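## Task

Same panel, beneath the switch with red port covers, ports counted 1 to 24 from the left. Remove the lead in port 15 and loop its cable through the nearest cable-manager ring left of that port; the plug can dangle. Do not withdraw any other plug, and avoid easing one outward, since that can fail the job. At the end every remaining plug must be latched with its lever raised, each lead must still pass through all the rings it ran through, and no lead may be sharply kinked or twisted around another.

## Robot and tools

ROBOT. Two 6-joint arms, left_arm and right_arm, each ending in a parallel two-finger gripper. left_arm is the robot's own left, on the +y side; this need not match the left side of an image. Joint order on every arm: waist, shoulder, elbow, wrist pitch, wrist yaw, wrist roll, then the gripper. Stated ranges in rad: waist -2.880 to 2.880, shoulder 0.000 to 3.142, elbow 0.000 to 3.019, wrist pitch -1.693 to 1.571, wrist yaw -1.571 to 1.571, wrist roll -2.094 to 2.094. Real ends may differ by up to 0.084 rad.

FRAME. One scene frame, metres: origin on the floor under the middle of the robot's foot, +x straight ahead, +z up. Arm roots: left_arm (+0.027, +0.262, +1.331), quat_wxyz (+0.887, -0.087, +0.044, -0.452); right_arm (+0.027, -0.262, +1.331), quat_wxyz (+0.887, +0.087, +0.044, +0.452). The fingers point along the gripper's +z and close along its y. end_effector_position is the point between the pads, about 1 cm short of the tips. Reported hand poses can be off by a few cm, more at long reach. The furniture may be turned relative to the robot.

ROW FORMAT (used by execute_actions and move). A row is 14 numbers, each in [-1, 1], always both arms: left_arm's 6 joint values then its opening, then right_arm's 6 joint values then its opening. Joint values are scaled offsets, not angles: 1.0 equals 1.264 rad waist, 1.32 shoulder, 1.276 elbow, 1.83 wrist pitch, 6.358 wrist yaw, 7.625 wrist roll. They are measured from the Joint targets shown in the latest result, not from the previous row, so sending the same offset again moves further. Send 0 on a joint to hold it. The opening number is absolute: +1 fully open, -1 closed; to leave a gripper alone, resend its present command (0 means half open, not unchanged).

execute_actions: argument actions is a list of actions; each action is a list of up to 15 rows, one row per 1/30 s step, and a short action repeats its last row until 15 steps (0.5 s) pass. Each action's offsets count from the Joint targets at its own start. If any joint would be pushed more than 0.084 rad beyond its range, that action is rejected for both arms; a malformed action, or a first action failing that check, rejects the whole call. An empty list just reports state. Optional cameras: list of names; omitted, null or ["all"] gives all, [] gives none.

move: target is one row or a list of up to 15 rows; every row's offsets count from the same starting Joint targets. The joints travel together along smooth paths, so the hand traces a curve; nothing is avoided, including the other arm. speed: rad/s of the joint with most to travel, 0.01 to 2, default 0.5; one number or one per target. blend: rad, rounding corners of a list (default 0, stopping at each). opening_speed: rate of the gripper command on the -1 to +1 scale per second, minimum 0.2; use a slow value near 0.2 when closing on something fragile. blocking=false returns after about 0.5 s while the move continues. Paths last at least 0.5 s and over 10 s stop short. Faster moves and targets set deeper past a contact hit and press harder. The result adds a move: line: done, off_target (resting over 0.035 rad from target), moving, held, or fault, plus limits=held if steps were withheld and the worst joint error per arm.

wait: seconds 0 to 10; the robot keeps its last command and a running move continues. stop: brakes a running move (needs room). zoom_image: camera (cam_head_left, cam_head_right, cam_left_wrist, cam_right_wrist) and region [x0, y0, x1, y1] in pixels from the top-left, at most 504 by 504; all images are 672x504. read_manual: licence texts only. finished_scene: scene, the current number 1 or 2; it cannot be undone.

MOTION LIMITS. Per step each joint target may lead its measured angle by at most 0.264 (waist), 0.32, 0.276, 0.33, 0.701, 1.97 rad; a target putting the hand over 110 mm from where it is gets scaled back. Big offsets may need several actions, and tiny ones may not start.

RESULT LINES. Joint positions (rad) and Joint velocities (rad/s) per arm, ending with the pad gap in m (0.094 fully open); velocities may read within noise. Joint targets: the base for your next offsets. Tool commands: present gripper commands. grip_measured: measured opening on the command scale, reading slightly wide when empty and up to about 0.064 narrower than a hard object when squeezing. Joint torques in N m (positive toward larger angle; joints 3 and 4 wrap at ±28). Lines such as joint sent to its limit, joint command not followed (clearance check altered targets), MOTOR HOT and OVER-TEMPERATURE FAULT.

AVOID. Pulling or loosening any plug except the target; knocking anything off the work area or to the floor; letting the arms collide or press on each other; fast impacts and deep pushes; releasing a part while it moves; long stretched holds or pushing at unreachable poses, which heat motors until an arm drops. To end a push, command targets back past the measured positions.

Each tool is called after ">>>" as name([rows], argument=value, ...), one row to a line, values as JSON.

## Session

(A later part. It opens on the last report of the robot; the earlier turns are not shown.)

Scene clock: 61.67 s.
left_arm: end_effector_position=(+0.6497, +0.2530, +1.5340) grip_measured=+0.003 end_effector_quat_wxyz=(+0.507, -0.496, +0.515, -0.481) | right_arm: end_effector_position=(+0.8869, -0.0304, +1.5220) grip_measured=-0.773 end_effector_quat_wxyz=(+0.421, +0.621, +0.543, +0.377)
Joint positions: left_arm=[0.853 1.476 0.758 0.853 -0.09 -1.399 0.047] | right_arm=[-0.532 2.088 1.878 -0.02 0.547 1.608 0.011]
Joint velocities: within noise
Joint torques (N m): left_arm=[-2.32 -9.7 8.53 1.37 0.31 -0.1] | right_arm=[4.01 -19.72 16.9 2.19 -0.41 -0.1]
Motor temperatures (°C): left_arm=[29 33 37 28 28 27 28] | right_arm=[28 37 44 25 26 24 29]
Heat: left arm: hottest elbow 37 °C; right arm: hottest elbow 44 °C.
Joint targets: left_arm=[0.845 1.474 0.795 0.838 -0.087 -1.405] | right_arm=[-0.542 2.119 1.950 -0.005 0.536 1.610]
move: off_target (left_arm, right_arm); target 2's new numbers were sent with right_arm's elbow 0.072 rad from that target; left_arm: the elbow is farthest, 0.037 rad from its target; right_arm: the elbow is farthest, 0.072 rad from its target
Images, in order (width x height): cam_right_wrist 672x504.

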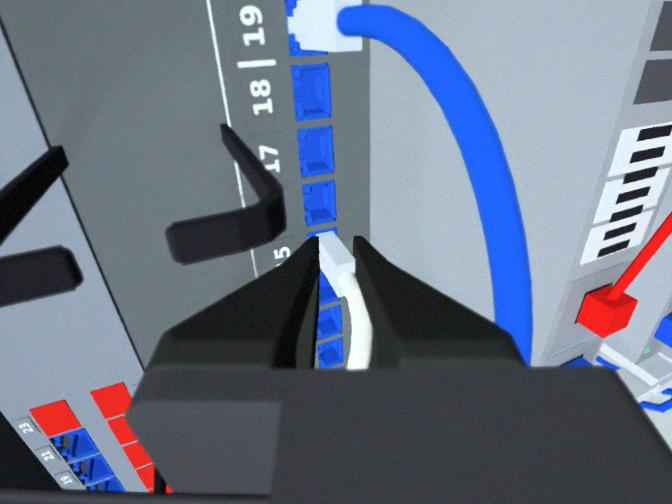

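>>> move(target=[0,0,0,0,0,0,0.0,0.022,-0.072,-0.1003,0.0115,0.0027,0,-0.93], speed=0.1, cameras=["cam_right_wrist"])

>>> zoom_image(camera="cam_right_wrist", region=[260, 180, 420, 340])

Scene clock: 64.13 s.
left_arm: end_effector_position=(+0.6497, +0.2530, +1.5340) grip_measured=+0.003 end_effector_quat_wxyz=(+0.507, -0.496, +0.515, -0.481) | right_arm: end_effector_position=(+0.8848, -0.0305, +1.5223) grip_measured=-0.792 end_effector_quat_wxyz=(+0.425, +0.618, +0.534, +0.390)
Joint positions: left_arm=[0.853 1.476 0.758 0.853 -0.09 -1.399 0.047] | right_arm=[-0.532 2.081 1.848 0.034 0.542 1.608 0.01]
Joint velocities: within noise
Joint torques (N m): left_arm=[-2.02 -9.17 8.59 1.51 0.36 -0.08] | right_arm=[6.77 -26.99 8.25 0.75 0.49 -0.06]
Motor temperatures (°C): left_arm=[29 33 38 28 28 27 28] | right_arm=[28 38 44 25 26 24 29]
Heat: left arm: hottest elbow 38 °C; right arm: hottest elbow 44 °C.
Joint targets: left_arm=[0.845 1.474 0.795 0.838 -0.087 -1.405] | right_arm=[-0.514 2.025 1.822 0.016 0.553 1.610]
move: off_target (left_arm, right_arm); left_arm: the elbow is farthest, 0.037 rad from its target; right_arm: the shoulder is farthest, 0.057 rad from its target
Images, in order (width x height): cam_right_wrist 672x504.

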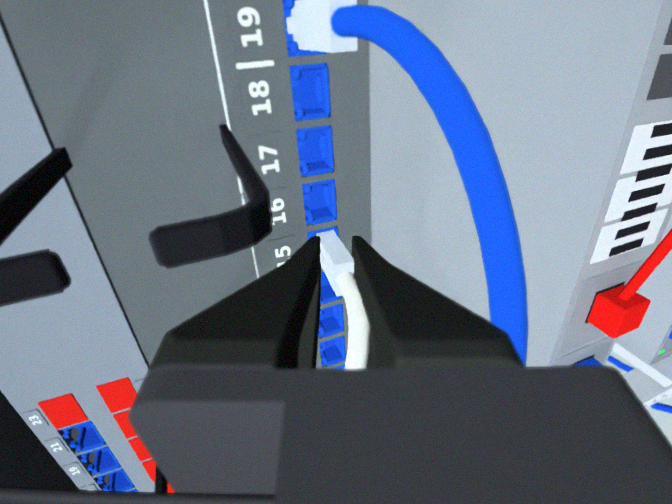

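Scaled by 3.150 from the camera's 672x504 image, which has a finer 960x720 frame.

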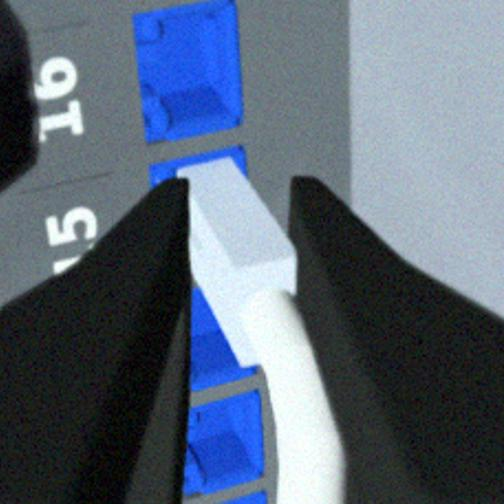

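>>> zoom_image(camera="cam_right_wrist", region=[305, 225, 365, 300])

Scaled by 6.720 from the camera's 672x504 image, which has a finer 960x720 frame.

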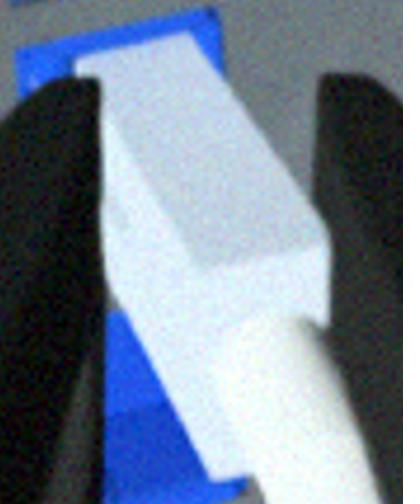

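>>> move(target=[0,0,0,0,0,0,0.0,0.006,-0.02,-0.038,0.008,0.001,0,-0.96], speed=0.1, cameras=["cam_right_wrist"])

>>> zoom_image(camera="cam_right_wrist", region=[260, 180, 420, 340])

Scene clock: 65.63 s.
left_arm: end_effector_position=(+0.6497, +0.2530, +1.5340) grip_measured=+0.003 end_effector_quat_wxyz=(+0.507, -0.496, +0.515, -0.481) | right_arm: end_effector_position=(+0.8828, -0.0297, +1.5209) grip_measured=-0.803 end_effector_quat_wxyz=(+0.424, +0.616, +0.531, +0.399)
Joint positions: left_arm=[0.853 1.476 0.758 0.853 -0.09 -1.399 0.047] | right_arm=[-0.532 2.076 1.827 0.068 0.531 1.608 0.009]
Joint velocities: within noise
Joint torques (N m): left_arm=[-2.43 -9.47 8.75 1.59 0.36 -0.07] | right_arm=[7.18 -28.69 5.82 -0.08 1.17 -0.09]
Motor temperatures (°C): left_arm=[29 33 38 28 28 27 28] | right_arm=[28 38 44 25 26 24 29]
Heat: left arm: hottest elbow 38 °C; right arm: hottest elbow 44 °C.
Joint targets: left_arm=[0.845 1.474 0.795 0.838 -0.087 -1.405] | right_arm=[-0.507 1.998 1.773 0.031 0.559 1.610]
move: off_target (left_arm, right_arm); left_arm: the elbow is farthest, 0.037 rad from its target; right_arm: the shoulder is farthest, 0.078 rad from its target
Images, in order (width x height): cam_right_wrist 672x504.

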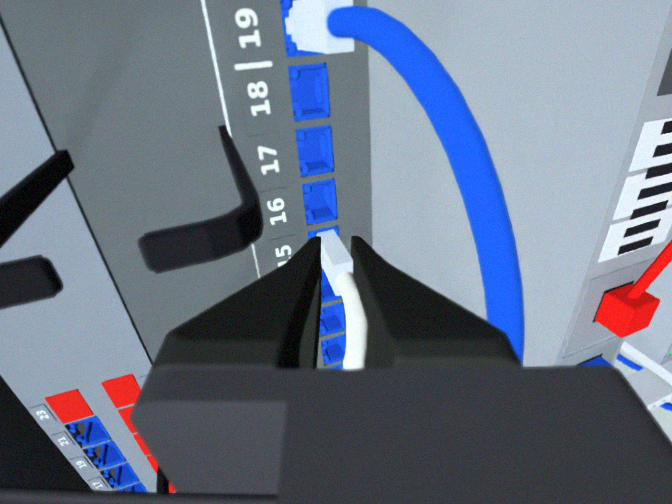

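Scaled by 3.150 from the camera's 672x504 image, which has a finer 960x720 frame.

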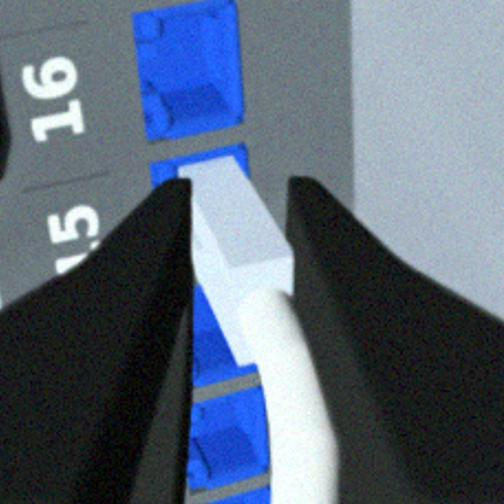

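>>> move([
  [0,0,0,0,0,0,0.0,-0.0158,0.0568,0.0549,0.011,-0.0024,0,-0.6],
  [0,0,0,0,0,0,0.0,-0.0166,0.0939,-0.0415,0.2475,-0.008,-0.0177,-0.6],
], speed=0.15)

>>> zoom_image(camera="cam_right_wrist", region=[260, 180, 420, 340])

>>> zoom_image(camera="cam_left_wrist", region=[300, 230, 440, 370])

Scene clock: 71.30 s.
left_arm: end_effector_position=(+0.6497, +0.2530, +1.5340) grip_measured=+0.003 end_effector_quat_wxyz=(+0.507, -0.496, +0.515, -0.481) | right_arm: end_effector_position=(+0.8789, -0.0260, +1.5264) grip_measured=-0.602 end_effector_quat_wxyz=(+0.487, +0.563, +0.481, +0.464)
Joint positions: left_arm=[0.853 1.476 0.758 0.853 -0.09 -1.399 0.047] | right_arm=[-0.528 2.105 1.724 0.465 0.516 1.486 0.019]
Joint velocities: within noise
Joint torques (N m): left_arm=[-2.84 -9.41 8.65 1.48 0.34 -0.09] | right_arm=[5.3 -20.54 9.73 2.4 -0.37 -0.25]
Motor temperatures (°C): left_arm=[29 33 38 28 28 27 28] | right_arm=[28 38 45 25 26 24 29]
Heat: left arm: hottest elbow 38 °C; right arm: hottest elbow 45 °C.
Joint targets: left_arm=[0.845 1.474 0.795 0.838 -0.087 -1.405] | right_arm=[-0.528 2.122 1.720 0.483 0.509 1.475]
move: off_target (left_arm); left_arm: the elbow is farthest, 0.037 rad from its target

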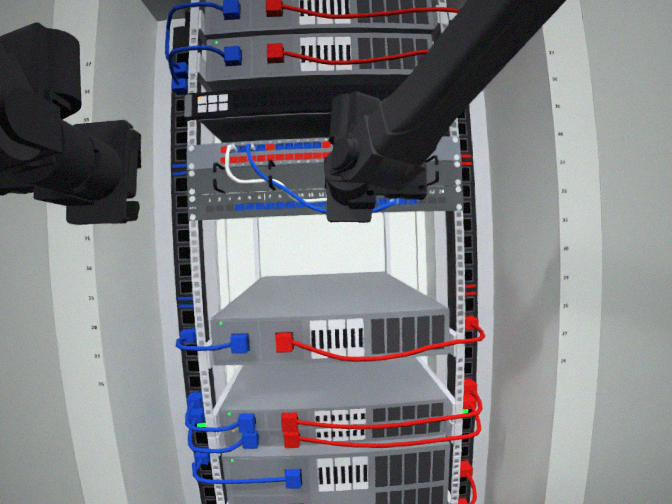

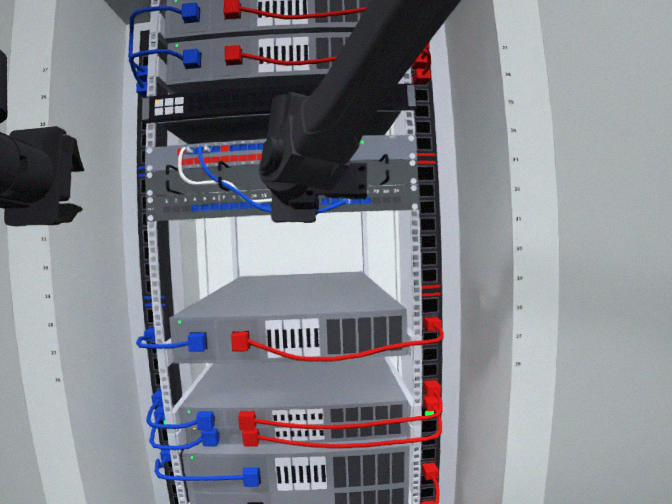

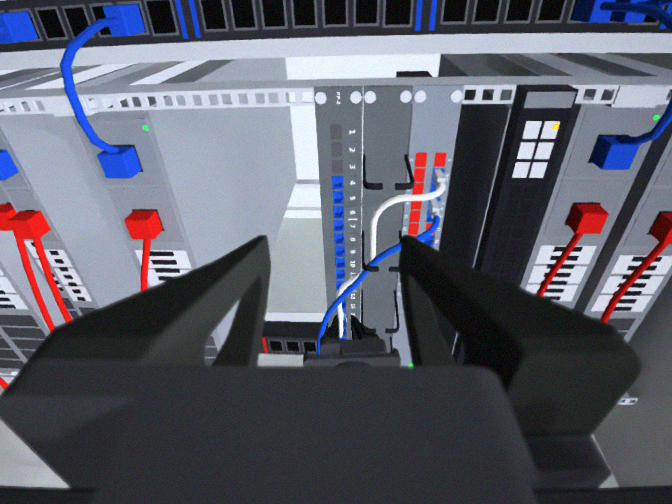

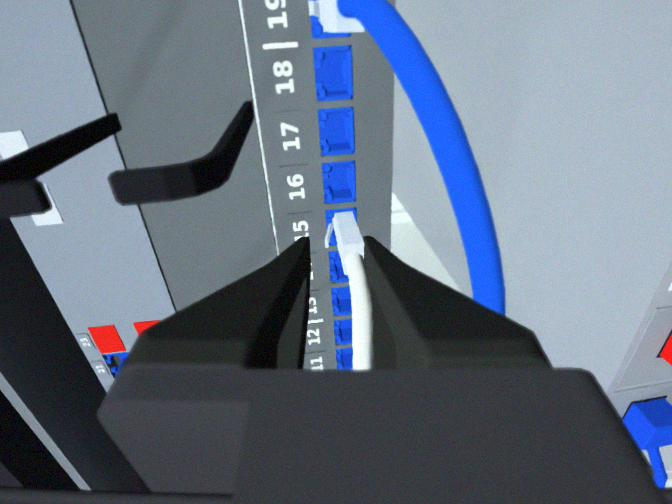

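Scaled by 3.150 from the camera's 672x504 image, which has a finer 960x720 frame.

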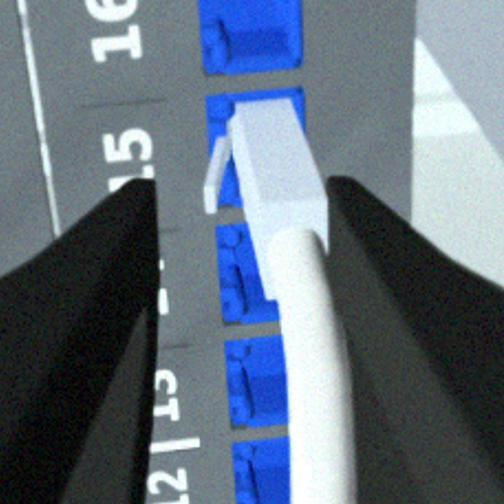

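Scaled by 3.600 from the camera's 672x504 image, which has a finer 960x720 frame.

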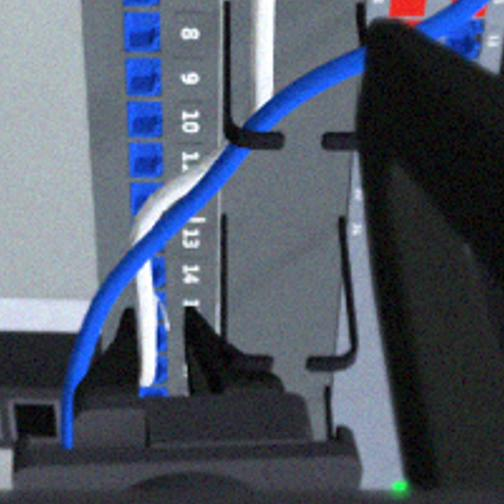

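>>> move(target=[0,0,0,0,0,0,0.0,-0.0119,0.0227,0.0745,-0.001,-0.001,0,-0.6], speed=0.1, cameras=["cam_right_wrist"])

>>> zoom_image(camera="cam_right_wrist", region=[260, 180, 420, 340])

Scene clock: 73.70 s.
left_arm: end_effector_position=(+0.6497, +0.2530, +1.5340) grip_measured=+0.003 end_effector_quat_wxyz=(+0.507, -0.496, +0.515, -0.481) | right_arm: end_effector_position=(+0.8865, -0.0282, +1.5255) grip_measured=-0.602 end_effector_quat_wxyz=(+0.490, +0.562, +0.476, +0.467)
Joint positions: left_arm=[0.853 1.476 0.758 0.853 -0.09 -1.399 0.047] | right_arm=[-0.535 2.125 1.75 0.473 0.511 1.485 0.019]
Joint velocities: within noise
Joint torques (N m): left_arm=[-2.14 -10.29 8.8 1.46 0.37 -0.05] | right_arm=[4.42 -19.72 15.71 2.03 -0.45 -0.24]
Motor temperatures (°C): left_arm=[29 33 38 28 28 27 28] | right_arm=[28 38 45 25 26 24 29]
Heat: left arm: hottest elbow 38 °C; right arm: hottest elbow 45 °C.
Joint targets: left_arm=[0.845 1.474 0.795 0.838 -0.087 -1.405] | right_arm=[-0.543 2.152 1.815 0.482 0.502 1.475]
move: off_target (left_arm, right_arm); left_arm: the elbow is farthest, 0.037 rad from its target; right_arm: the elbow is farthest, 0.065 rad from its target
Images, in order (width x height): cam_right_wrist 672x504.

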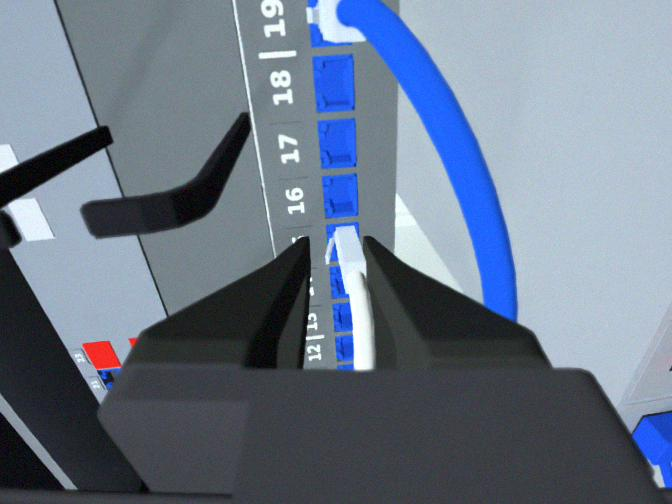

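Scaled by 3.150 from the camera's 672x504 image, which has a finer 960x720 frame.

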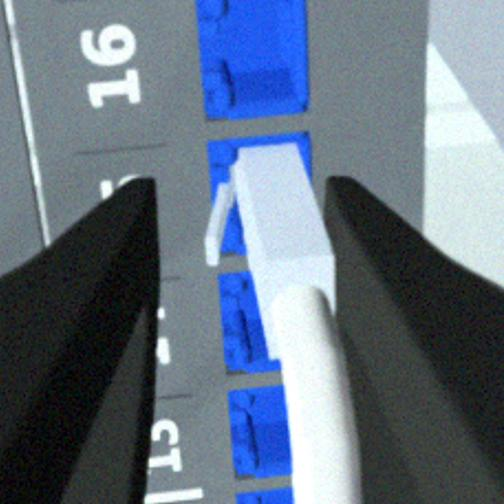

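>>> move(target=[0,0,0,0,0,0,0.0,0,0.012,0,0,0,0,-0.6], speed=0.1, cameras=["cam_right_wrist"])

>>> zoom_image(camera="cam_right_wrist", region=[260, 180, 420, 340])

Scene clock: 74.60 s.
left_arm: end_effector_position=(+0.6497, +0.2530, +1.5340) grip_measured=+0.003 end_effector_quat_wxyz=(+0.507, -0.496, +0.515, -0.481) | right_arm: end_effector_position=(+0.8878, -0.0282, +1.5244) grip_measured=-0.602 end_effector_quat_wxyz=(+0.490, +0.562, +0.475, +0.467)
Joint positions: left_arm=[0.853 1.476 0.758 0.853 -0.09 -1.399 0.047] | right_arm=[-0.536 2.129 1.755 0.473 0.511 1.485 0.019]
Joint velocities: within noise
Joint torques (N m): left_arm=[-2.32 -9.76 8.72 1.31 0.31 -0.1] | right_arm=[4.48 -19.19 15.34 1.98 -0.45 -0.25]
Motor temperatures (°C): left_arm=[29 33 38 28 28 27 28] | right_arm=[28 38 45 25 26 24 29]
Heat: left arm: hottest elbow 38 °C; right arm: hottest elbow 45 °C.
Joint targets: left_arm=[0.845 1.474 0.795 0.838 -0.087 -1.405] | right_arm=[-0.543 2.168 1.815 0.482 0.502 1.475]
move: off_target (left_arm, right_arm); left_arm: the elbow is farthest, 0.037 rad from its target; right_arm: the elbow is farthest, 0.060 rad from its target
Images, in order (width x height): cam_right_wrist 672x504.

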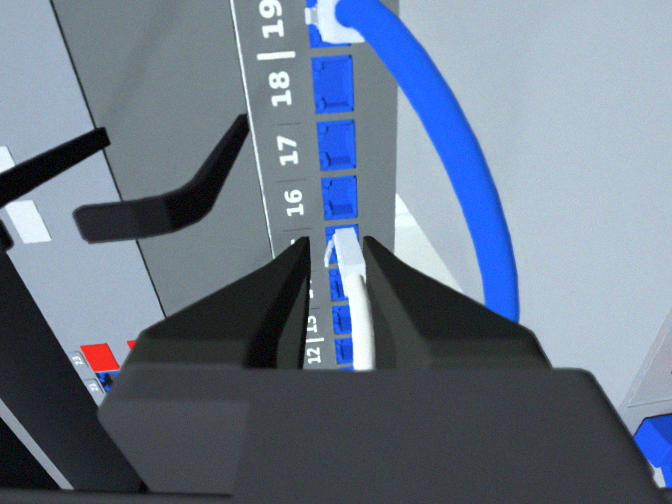

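Scaled by 3.150 from the camera's 672x504 image, which has a finer 960x720 frame.

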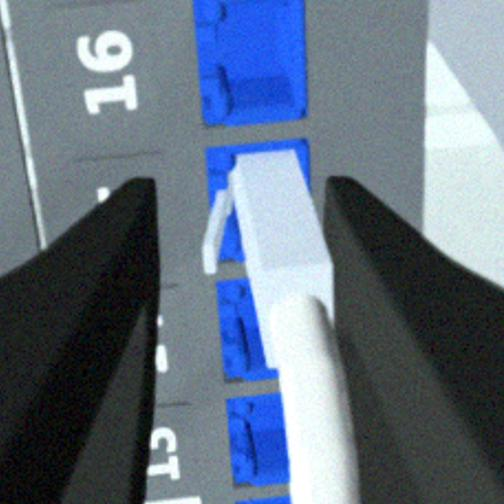

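>>> move(target=[0,0,0,0,0,0,0.0,0,0.014,-0.006,0.003,0,0,-0.6], speed=0.1, cameras=["cam_right_wrist"])

>>> zoom_image(camera="cam_right_wrist", region=[260, 180, 420, 340])

Scene clock: 75.67 s.
left_arm: end_effector_position=(+0.6497, +0.2530, +1.5340) grip_measured=+0.003 end_effector_quat_wxyz=(+0.507, -0.496, +0.515, -0.481) | right_arm: end_effector_position=(+0.8881, -0.0280, +1.5237) grip_measured=-0.602 end_effector_quat_wxyz=(+0.491, +0.561, +0.472, +0.470)
Joint positions: left_arm=[0.853 1.476 0.758 0.853 -0.09 -1.399 0.047] | right_arm=[-0.536 2.133 1.755 0.485 0.512 1.485 0.019]
Joint velocities: within noise
Joint torques (N m): left_arm=[-2.14 -9.7 8.75 1.51 0.34 -0.09] | right_arm=[4.6 -17.96 14.61 1.74 -0.48 -0.23]
Motor temperatures (°C): left_arm=[29 33 38 28 28 27 28] | right_arm=[28 38 45 25 26 24 29]
Heat: left arm: hottest elbow 38 °C; right arm: hottest elbow 45 °C.
Joint targets: left_arm=[0.845 1.474 0.795 0.838 -0.087 -1.405] | right_arm=[-0.543 2.186 1.808 0.487 0.502 1.475]
move: off_target (left_arm, right_arm); left_arm: the elbow is farthest, 0.037 rad from its target; right_arm: the shoulder is farthest, 0.054 rad from its target
Images, in order (width x height): cam_right_wrist 672x504.

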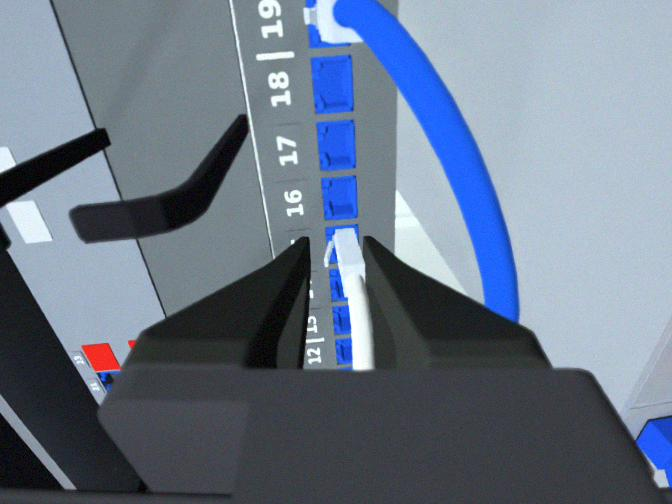

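Scaled by 3.150 from the camera's 672x504 image, which has a finer 960x720 frame.

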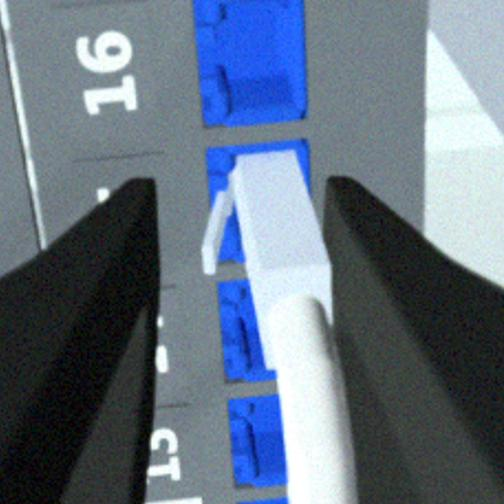

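>>> move(target=[0,0,0,0,0,0,0.0,0,0.006,0,0,0,0,-0.95], speed=0.1, opening_speed=0.3, cameras=["cam_right_wrist"])

>>> zoom_image(camera="cam_right_wrist", region=[260, 180, 420, 340])

Scene clock: 77.30 s.
left_arm: end_effector_position=(+0.6497, +0.2530, +1.5340) grip_measured=+0.003 end_effector_quat_wxyz=(+0.507, -0.496, +0.515, -0.481) | right_arm: end_effector_position=(+0.8884, -0.0286, +1.5197) grip_measured=-0.871 end_effector_quat_wxyz=(+0.492, +0.563, +0.471, +0.468)
Joint positions: left_arm=[0.853 1.476 0.758 0.853 -0.09 -1.399 0.047] | right_arm=[-0.537 2.139 1.755 0.492 0.516 1.485 0.006]
Joint velocities: within noise
Joint torques (N m): left_arm=[-2.55 -9.7 8.64 1.4 0.32 -0.06] | right_arm=[4.42 -17.49 14.57 1.33 -0.66 -0.25]
Motor temperatures (°C): left_arm=[29 33 39 28 28 27 28] | right_arm=[28 39 45 25 26 24 29]
Heat: left arm: hottest elbow 39 °C; right arm: hottest elbow 45 °C.
Joint targets: left_arm=[0.845 1.474 0.795 0.838 -0.087 -1.405] | right_arm=[-0.543 2.194 1.808 0.487 0.502 1.475]
move: off_target (left_arm, right_arm); left_arm: the elbow is farthest, 0.037 rad from its target; right_arm: the shoulder is farthest, 0.055 rad from its target
Images, in order (width x height): cam_right_wrist 672x504.

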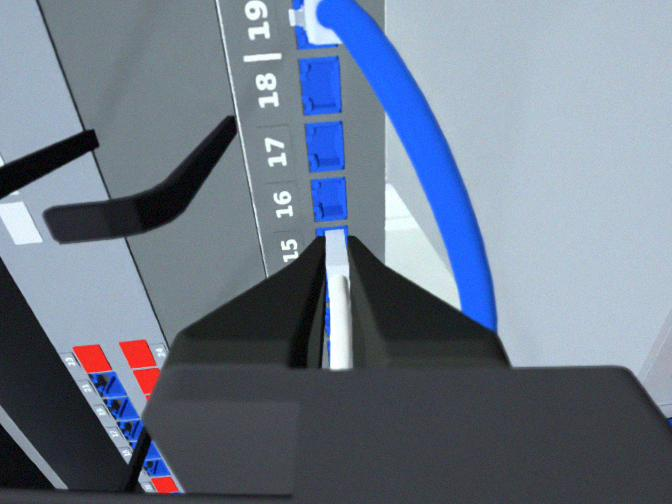

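Scaled by 3.150 from the camera's 672x504 image, which has a finer 960x720 frame.

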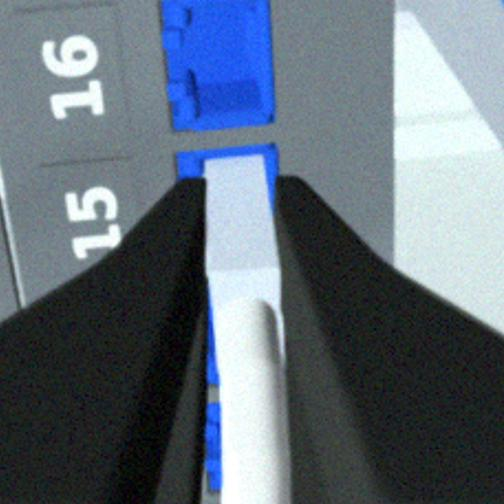

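>>> move(target=[0,0,0,0,0,0,0.0,0.0229,-0.0962,-0.105,0.0328,0.0038,0,-0.97], speed=0.1)

>>> zoom_image(camera="cam_right_wrist", region=[260, 180, 420, 340])

Scene clock: 80.13 s.
left_arm: end_effector_position=(+0.6497, +0.2530, +1.5340) grip_measured=+0.003 end_effector_quat_wxyz=(+0.507, -0.496, +0.515, -0.481) | right_arm: end_effector_position=(+0.8700, -0.0320, +1.5256) grip_measured=-0.883 end_effector_quat_wxyz=(+0.495, +0.560, +0.470, +0.469)
Joint positions: left_arm=[0.853 1.476 0.758 0.853 -0.09 -1.399 0.047] | right_arm=[-0.529 2.091 1.676 0.531 0.524 1.476 0.005]
Joint velocities: within noise
Joint torques (N m): left_arm=[-2.2 -9.82 8.73 1.26 0.32 -0.1] | right_arm=[6.3 -23.47 9.52 2.28 0.01 -0.16]
Motor temperatures (°C): left_arm=[29 33 39 28 28 27 28] | right_arm=[28 39 45 25 26 24 29]
Heat: left arm: hottest elbow 39 °C; right arm: hottest elbow 45 °C.
Joint targets: left_arm=[0.845 1.474 0.795 0.838 -0.087 -1.405] | right_arm=[-0.514 2.067 1.673 0.547 0.526 1.475]
move: off_target (left_arm); left_arm: the elbow is farthest, 0.037 rad from its target

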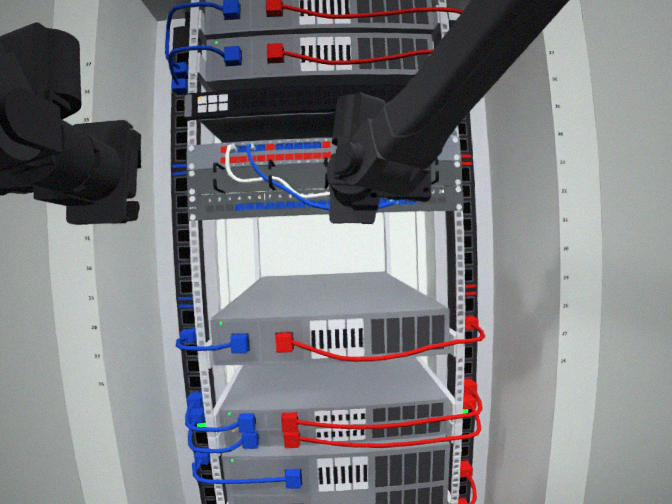

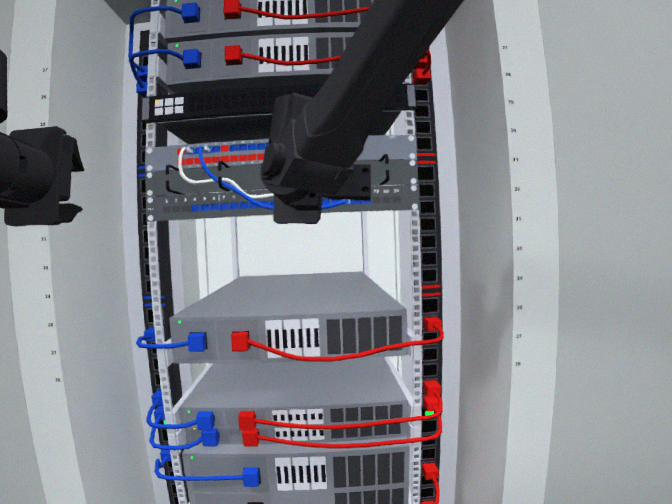

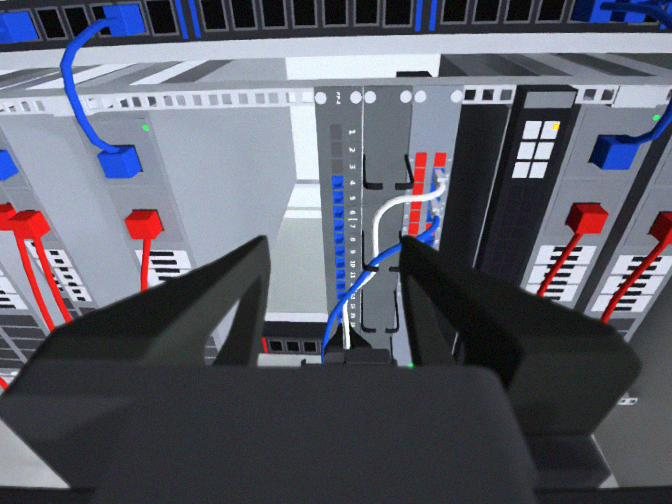

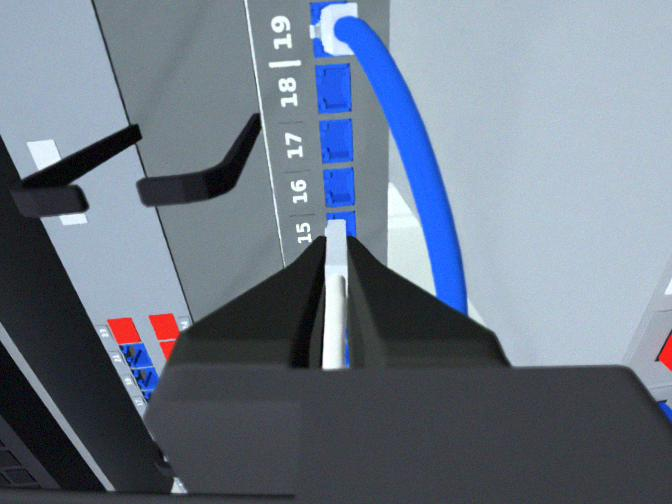

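Scaled by 3.150 from the camera's 672x504 image, which has a finer 960x720 frame.

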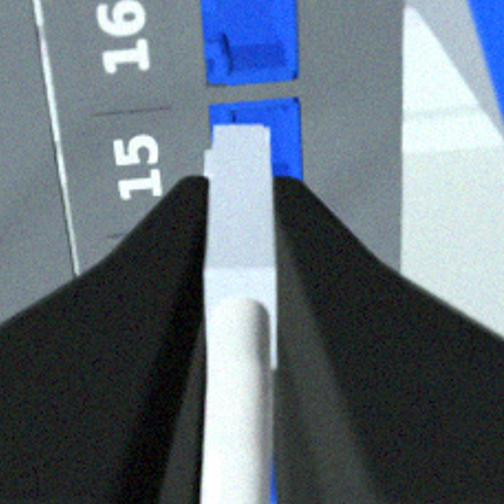

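>>> move(target=[0,0,0,0,0,0,0.0,0.0087,-0.0538,-0.0768,0.0153,0.0019,0,-0.97], speed=0.1)

>>> zoom_image(camera="cam_left_wrist", region=[300, 200, 440, 370])

>>> zoom_image(camera="cam_head_left", region=[230, 130, 350, 230])

Scene clock: 84.10 s.
left_arm: end_effector_position=(+0.6497, +0.2530, +1.5340) grip_measured=+0.003 end_effector_quat_wxyz=(+0.507, -0.496, +0.515, -0.481) | right_arm: end_effector_position=(+0.8455, -0.0367, +1.5260) grip_measured=-0.884 end_effector_quat_wxyz=(+0.493, +0.562, +0.475, +0.464)
Joint positions: left_arm=[0.853 1.476 0.758 0.853 -0.09 -1.399 0.047] | right_arm=[-0.521 2.032 1.577 0.556 0.534 1.476 0.005]
Joint velocities: within noise
Joint torques (N m): left_arm=[-2.02 -9.58 8.57 1.39 0.34 -0.08] | right_arm=[6.48 -23.53 9.44 2.39 0.1 -0.15]
Motor temperatures (°C): left_arm=[29 33 39 28 28 27 28] | right_arm=[28 39 45 25 26 24 29]
Heat: left arm: hottest elbow 39 °C; right arm: hottest elbow 45 °C.
Joint targets: left_arm=[0.845 1.474 0.795 0.838 -0.087 -1.405] | right_arm=[-0.503 1.996 1.575 0.575 0.538 1.475]
move: off_target (left_arm, right_arm); left_arm: the elbow is farthest, 0.037 rad from its target; right_arm: the shoulder is farthest, 0.036 rad from its target

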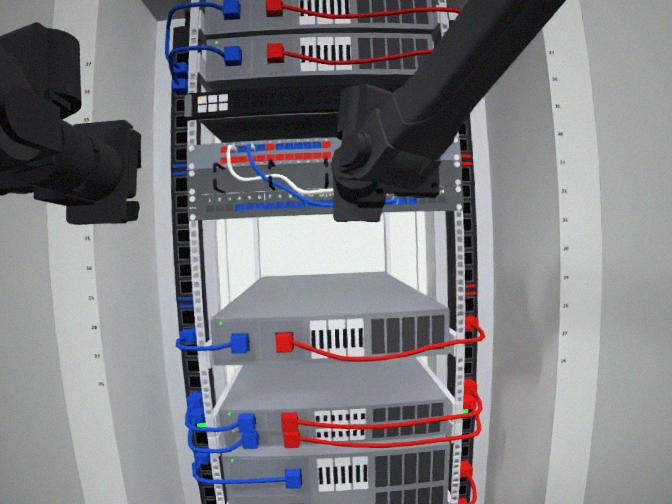

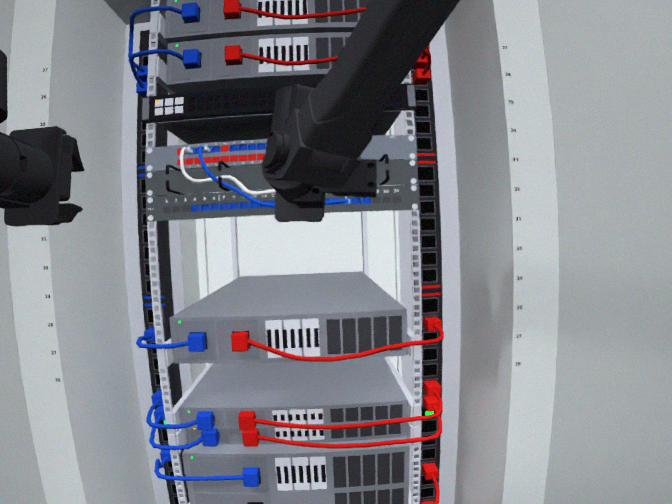

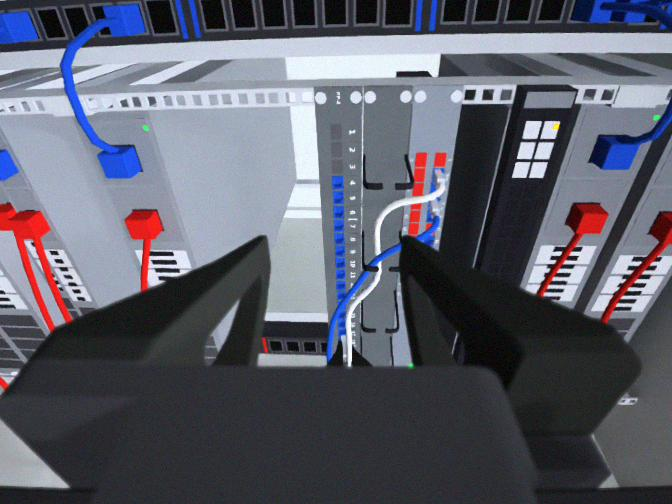

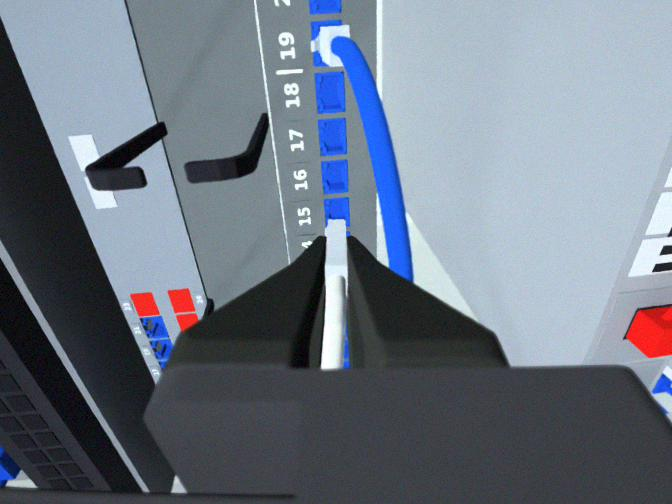

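Scaled by 2.965 from the camera's 672x504 image, which has a finer 960x720 frame.

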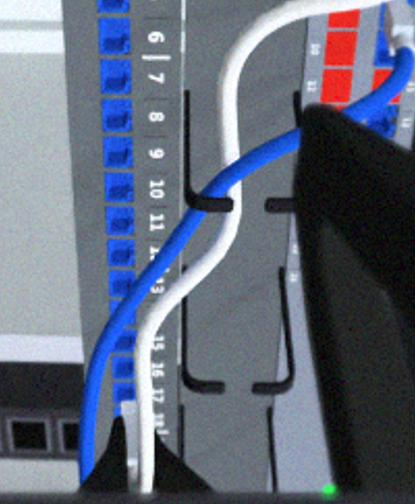

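Scaled by 4.200 from the camera's 672x504 image, which has a finer 960x720 frame.

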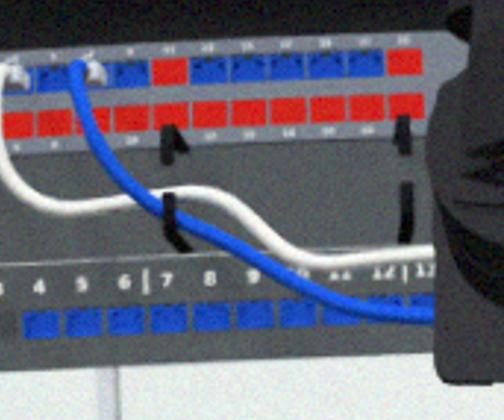

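>>> zoom_image(camera="cam_left_wrist", region=[350, 240, 410, 300])

>>> zoom_image(camera="cam_head_left", region=[255, 155, 295, 195])

>>> zoom_image(camera="cam_head_right", region=[205, 155, 245, 195])

Scaled by 8.400 from the camera's 672x504 image, which has a finer 960x720 frame.

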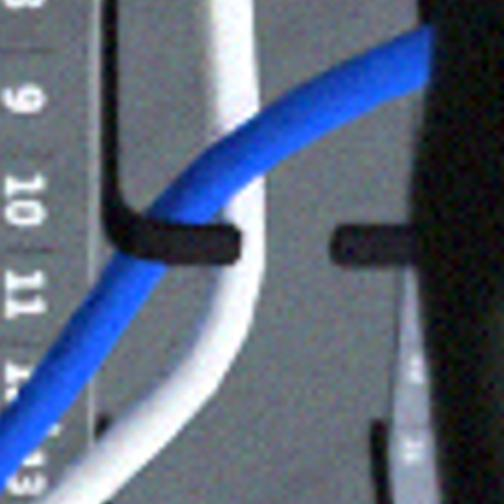

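Scaled by 12.600 from the camera's 672x504 image, which has a finer 960x720 frame.

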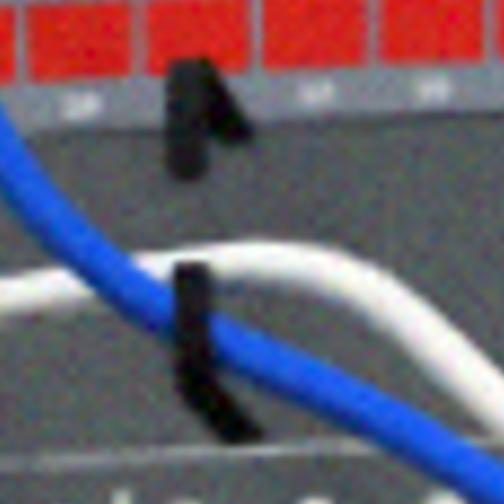

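Scaled by 12.600 from the camera's 672x504 image, which has a finer 960x720 frame.

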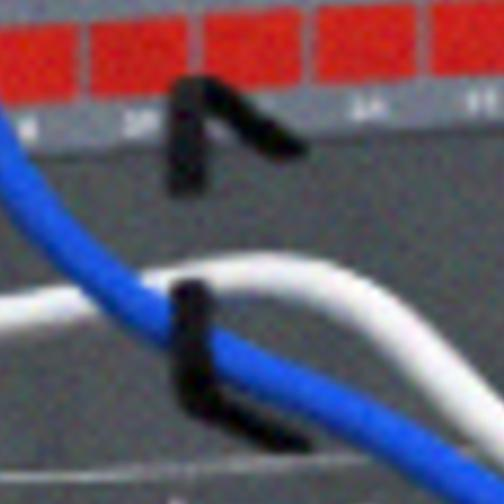

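>>> move(target=[0,0,0,0,0,0,0.0,0.004,-0.0186,-0.029,0.0075,0.001,0,-0.97], speed=0.1, cameras=["cam_head_left","cam_left_wrist"])

>>> zoom_image(camera="cam_left_wrist", region=[320, 240, 420, 360])

>>> zoom_image(camera="cam_head_left", region=[255, 145, 345, 215])

Scene clock: 86.50 s.
left_arm: end_effector_position=(+0.6497, +0.2530, +1.5340) grip_measured=+0.003 end_effector_quat_wxyz=(+0.507, -0.496, +0.515, -0.481) | right_arm: end_effector_position=(+0.8356, -0.0375, +1.5290) grip_measured=-0.884 end_effector_quat_wxyz=(+0.494, +0.563, +0.474, +0.464)
Joint positions: left_arm=[0.853 1.476 0.758 0.853 -0.09 -1.399 0.047] | right_arm=[-0.515 2.008 1.541 0.569 0.541 1.476 0.005]
Joint velocities: within noise
Joint torques (N m): left_arm=[-2.55 -9.93 8.69 1.25 0.32 -0.07] | right_arm=[6.53 -23.06 9.52 2.36 0.1 -0.13]
Motor temperatures (°C): left_arm=[29 33 39 28 28 27 28] | right_arm=[28 39 45 25 26 24 30]
Heat: left arm: hottest elbow 39 °C; right arm: hottest elbow 45 °C.
Joint targets: left_arm=[0.845 1.474 0.795 0.838 -0.087 -1.405] | right_arm=[-0.498 1.972 1.539 0.589 0.545 1.475]
move: off_target (left_arm, right_arm); left_arm: the elbow is farthest, 0.037 rad from its target; right_arm: the shoulder is farthest, 0.036 rad from its target
Images, in order (width x height): cam_head_left 672x504, cam_left_wrist 672x504.

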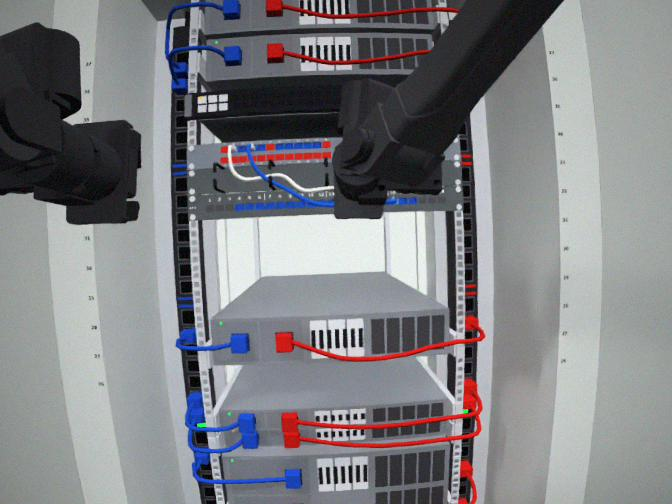

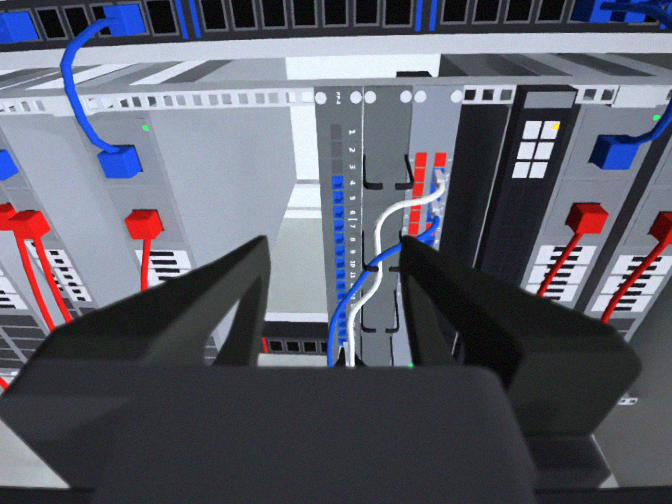

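Scaled by 4.200 from the camera's 672x504 image, which has a finer 960x720 frame.

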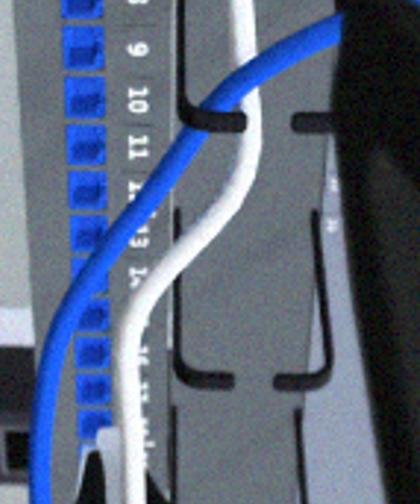

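Scaled by 5.600 from the camera's 672x504 image, which has a finer 960x720 frame.

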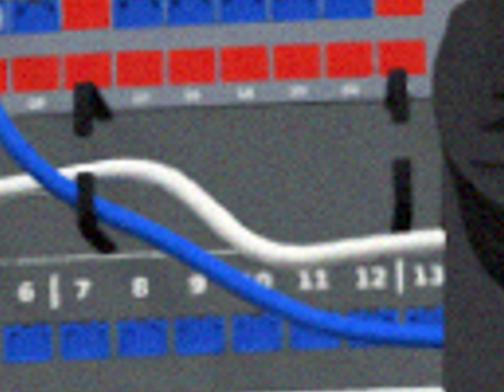

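>>> move(target=[0,0,0,0,0,0,0.0,0.0024,-0.0417,0.0,-0.0459,0,0,-0.97], speed=0.1, cameras=["cam_head_left","cam_left_wrist"])

>>> zoom_image(camera="cam_left_wrist", region=[320, 240, 420, 360])

>>> zoom_image(camera="cam_head_left", region=[255, 145, 345, 215])

Scene clock: 88.97 s.
left_arm: end_effector_position=(+0.6497, +0.2530, +1.5340) grip_measured=+0.003 end_effector_quat_wxyz=(+0.507, -0.496, +0.515, -0.481) | right_arm: end_effector_position=(+0.8317, -0.0433, +1.5578) grip_measured=-0.884 end_effector_quat_wxyz=(+0.492, +0.563, +0.477, +0.462)
Joint positions: left_arm=[0.853 1.476 0.758 0.853 -0.09 -1.399 0.047] | right_arm=[-0.514 1.953 1.539 0.51 0.541 1.476 0.005]
Joint velocities: within noise
Joint torques (N m): left_arm=[-2.32 -9.23 8.7 1.35 0.35 -0.05] | right_arm=[6.53 -23.12 9.84 1.37 0.09 -0.12]
Motor temperatures (°C): left_arm=[29 33 39 28 28 27 28] | right_arm=[28 40 45 25 26 24 30]
Heat: left arm: hottest elbow 39 °C; right arm: hottest elbow 45 °C.
Joint targets: left_arm=[0.845 1.474 0.795 0.838 -0.087 -1.405] | right_arm=[-0.495 1.917 1.539 0.505 0.545 1.475]
move: off_target (left_arm, right_arm); left_arm: the elbow is farthest, 0.037 rad from its target; right_arm: the shoulder is farthest, 0.036 rad from its target
Images, in order (width x height): cam_head_left 672x504, cam_left_wrist 672x504.

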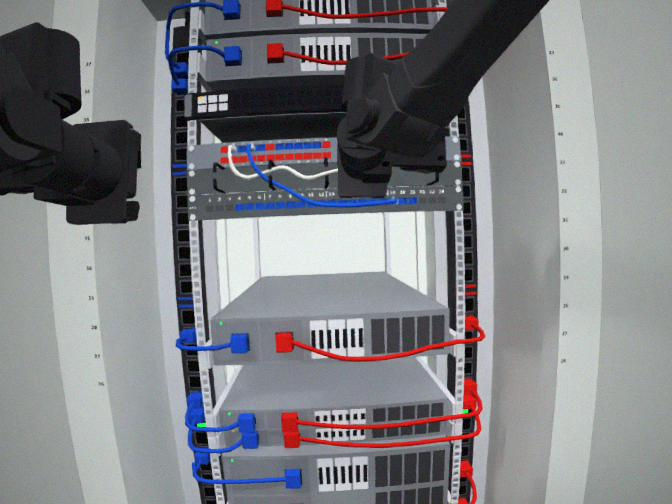

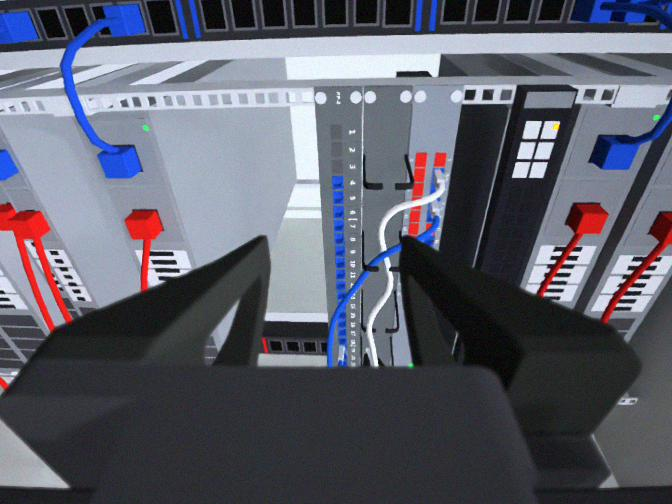

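Scaled by 4.200 from the camera's 672x504 image, which has a finer 960x720 frame.

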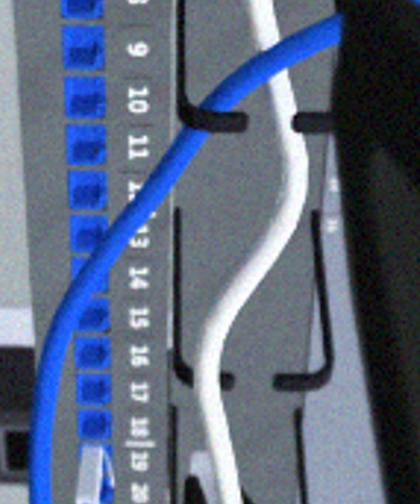

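Scaled by 5.600 from the camera's 672x504 image, which has a finer 960x720 frame.

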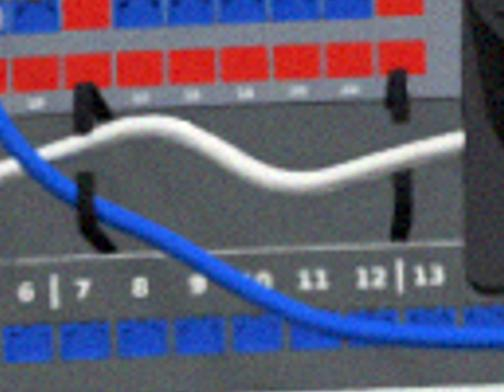

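>>> zoom_image(camera="cam_left_wrist", region=[360, 250, 410, 300])

>>> zoom_image(camera="cam_head_left", region=[255, 155, 295, 195])

Scaled by 10.080 from the camera's 672x504 image, which has a finer 960x720 frame.

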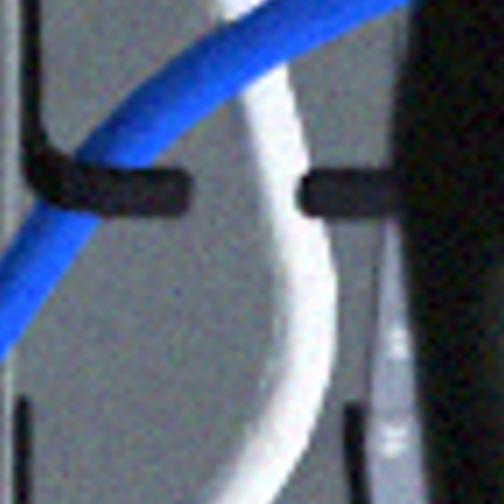

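Scaled by 12.600 from the camera's 672x504 image, which has a finer 960x720 frame.

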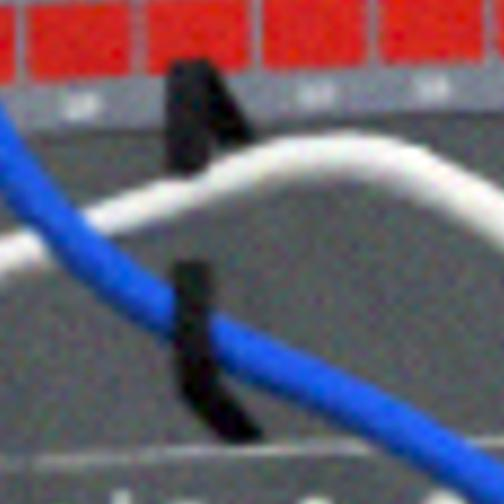

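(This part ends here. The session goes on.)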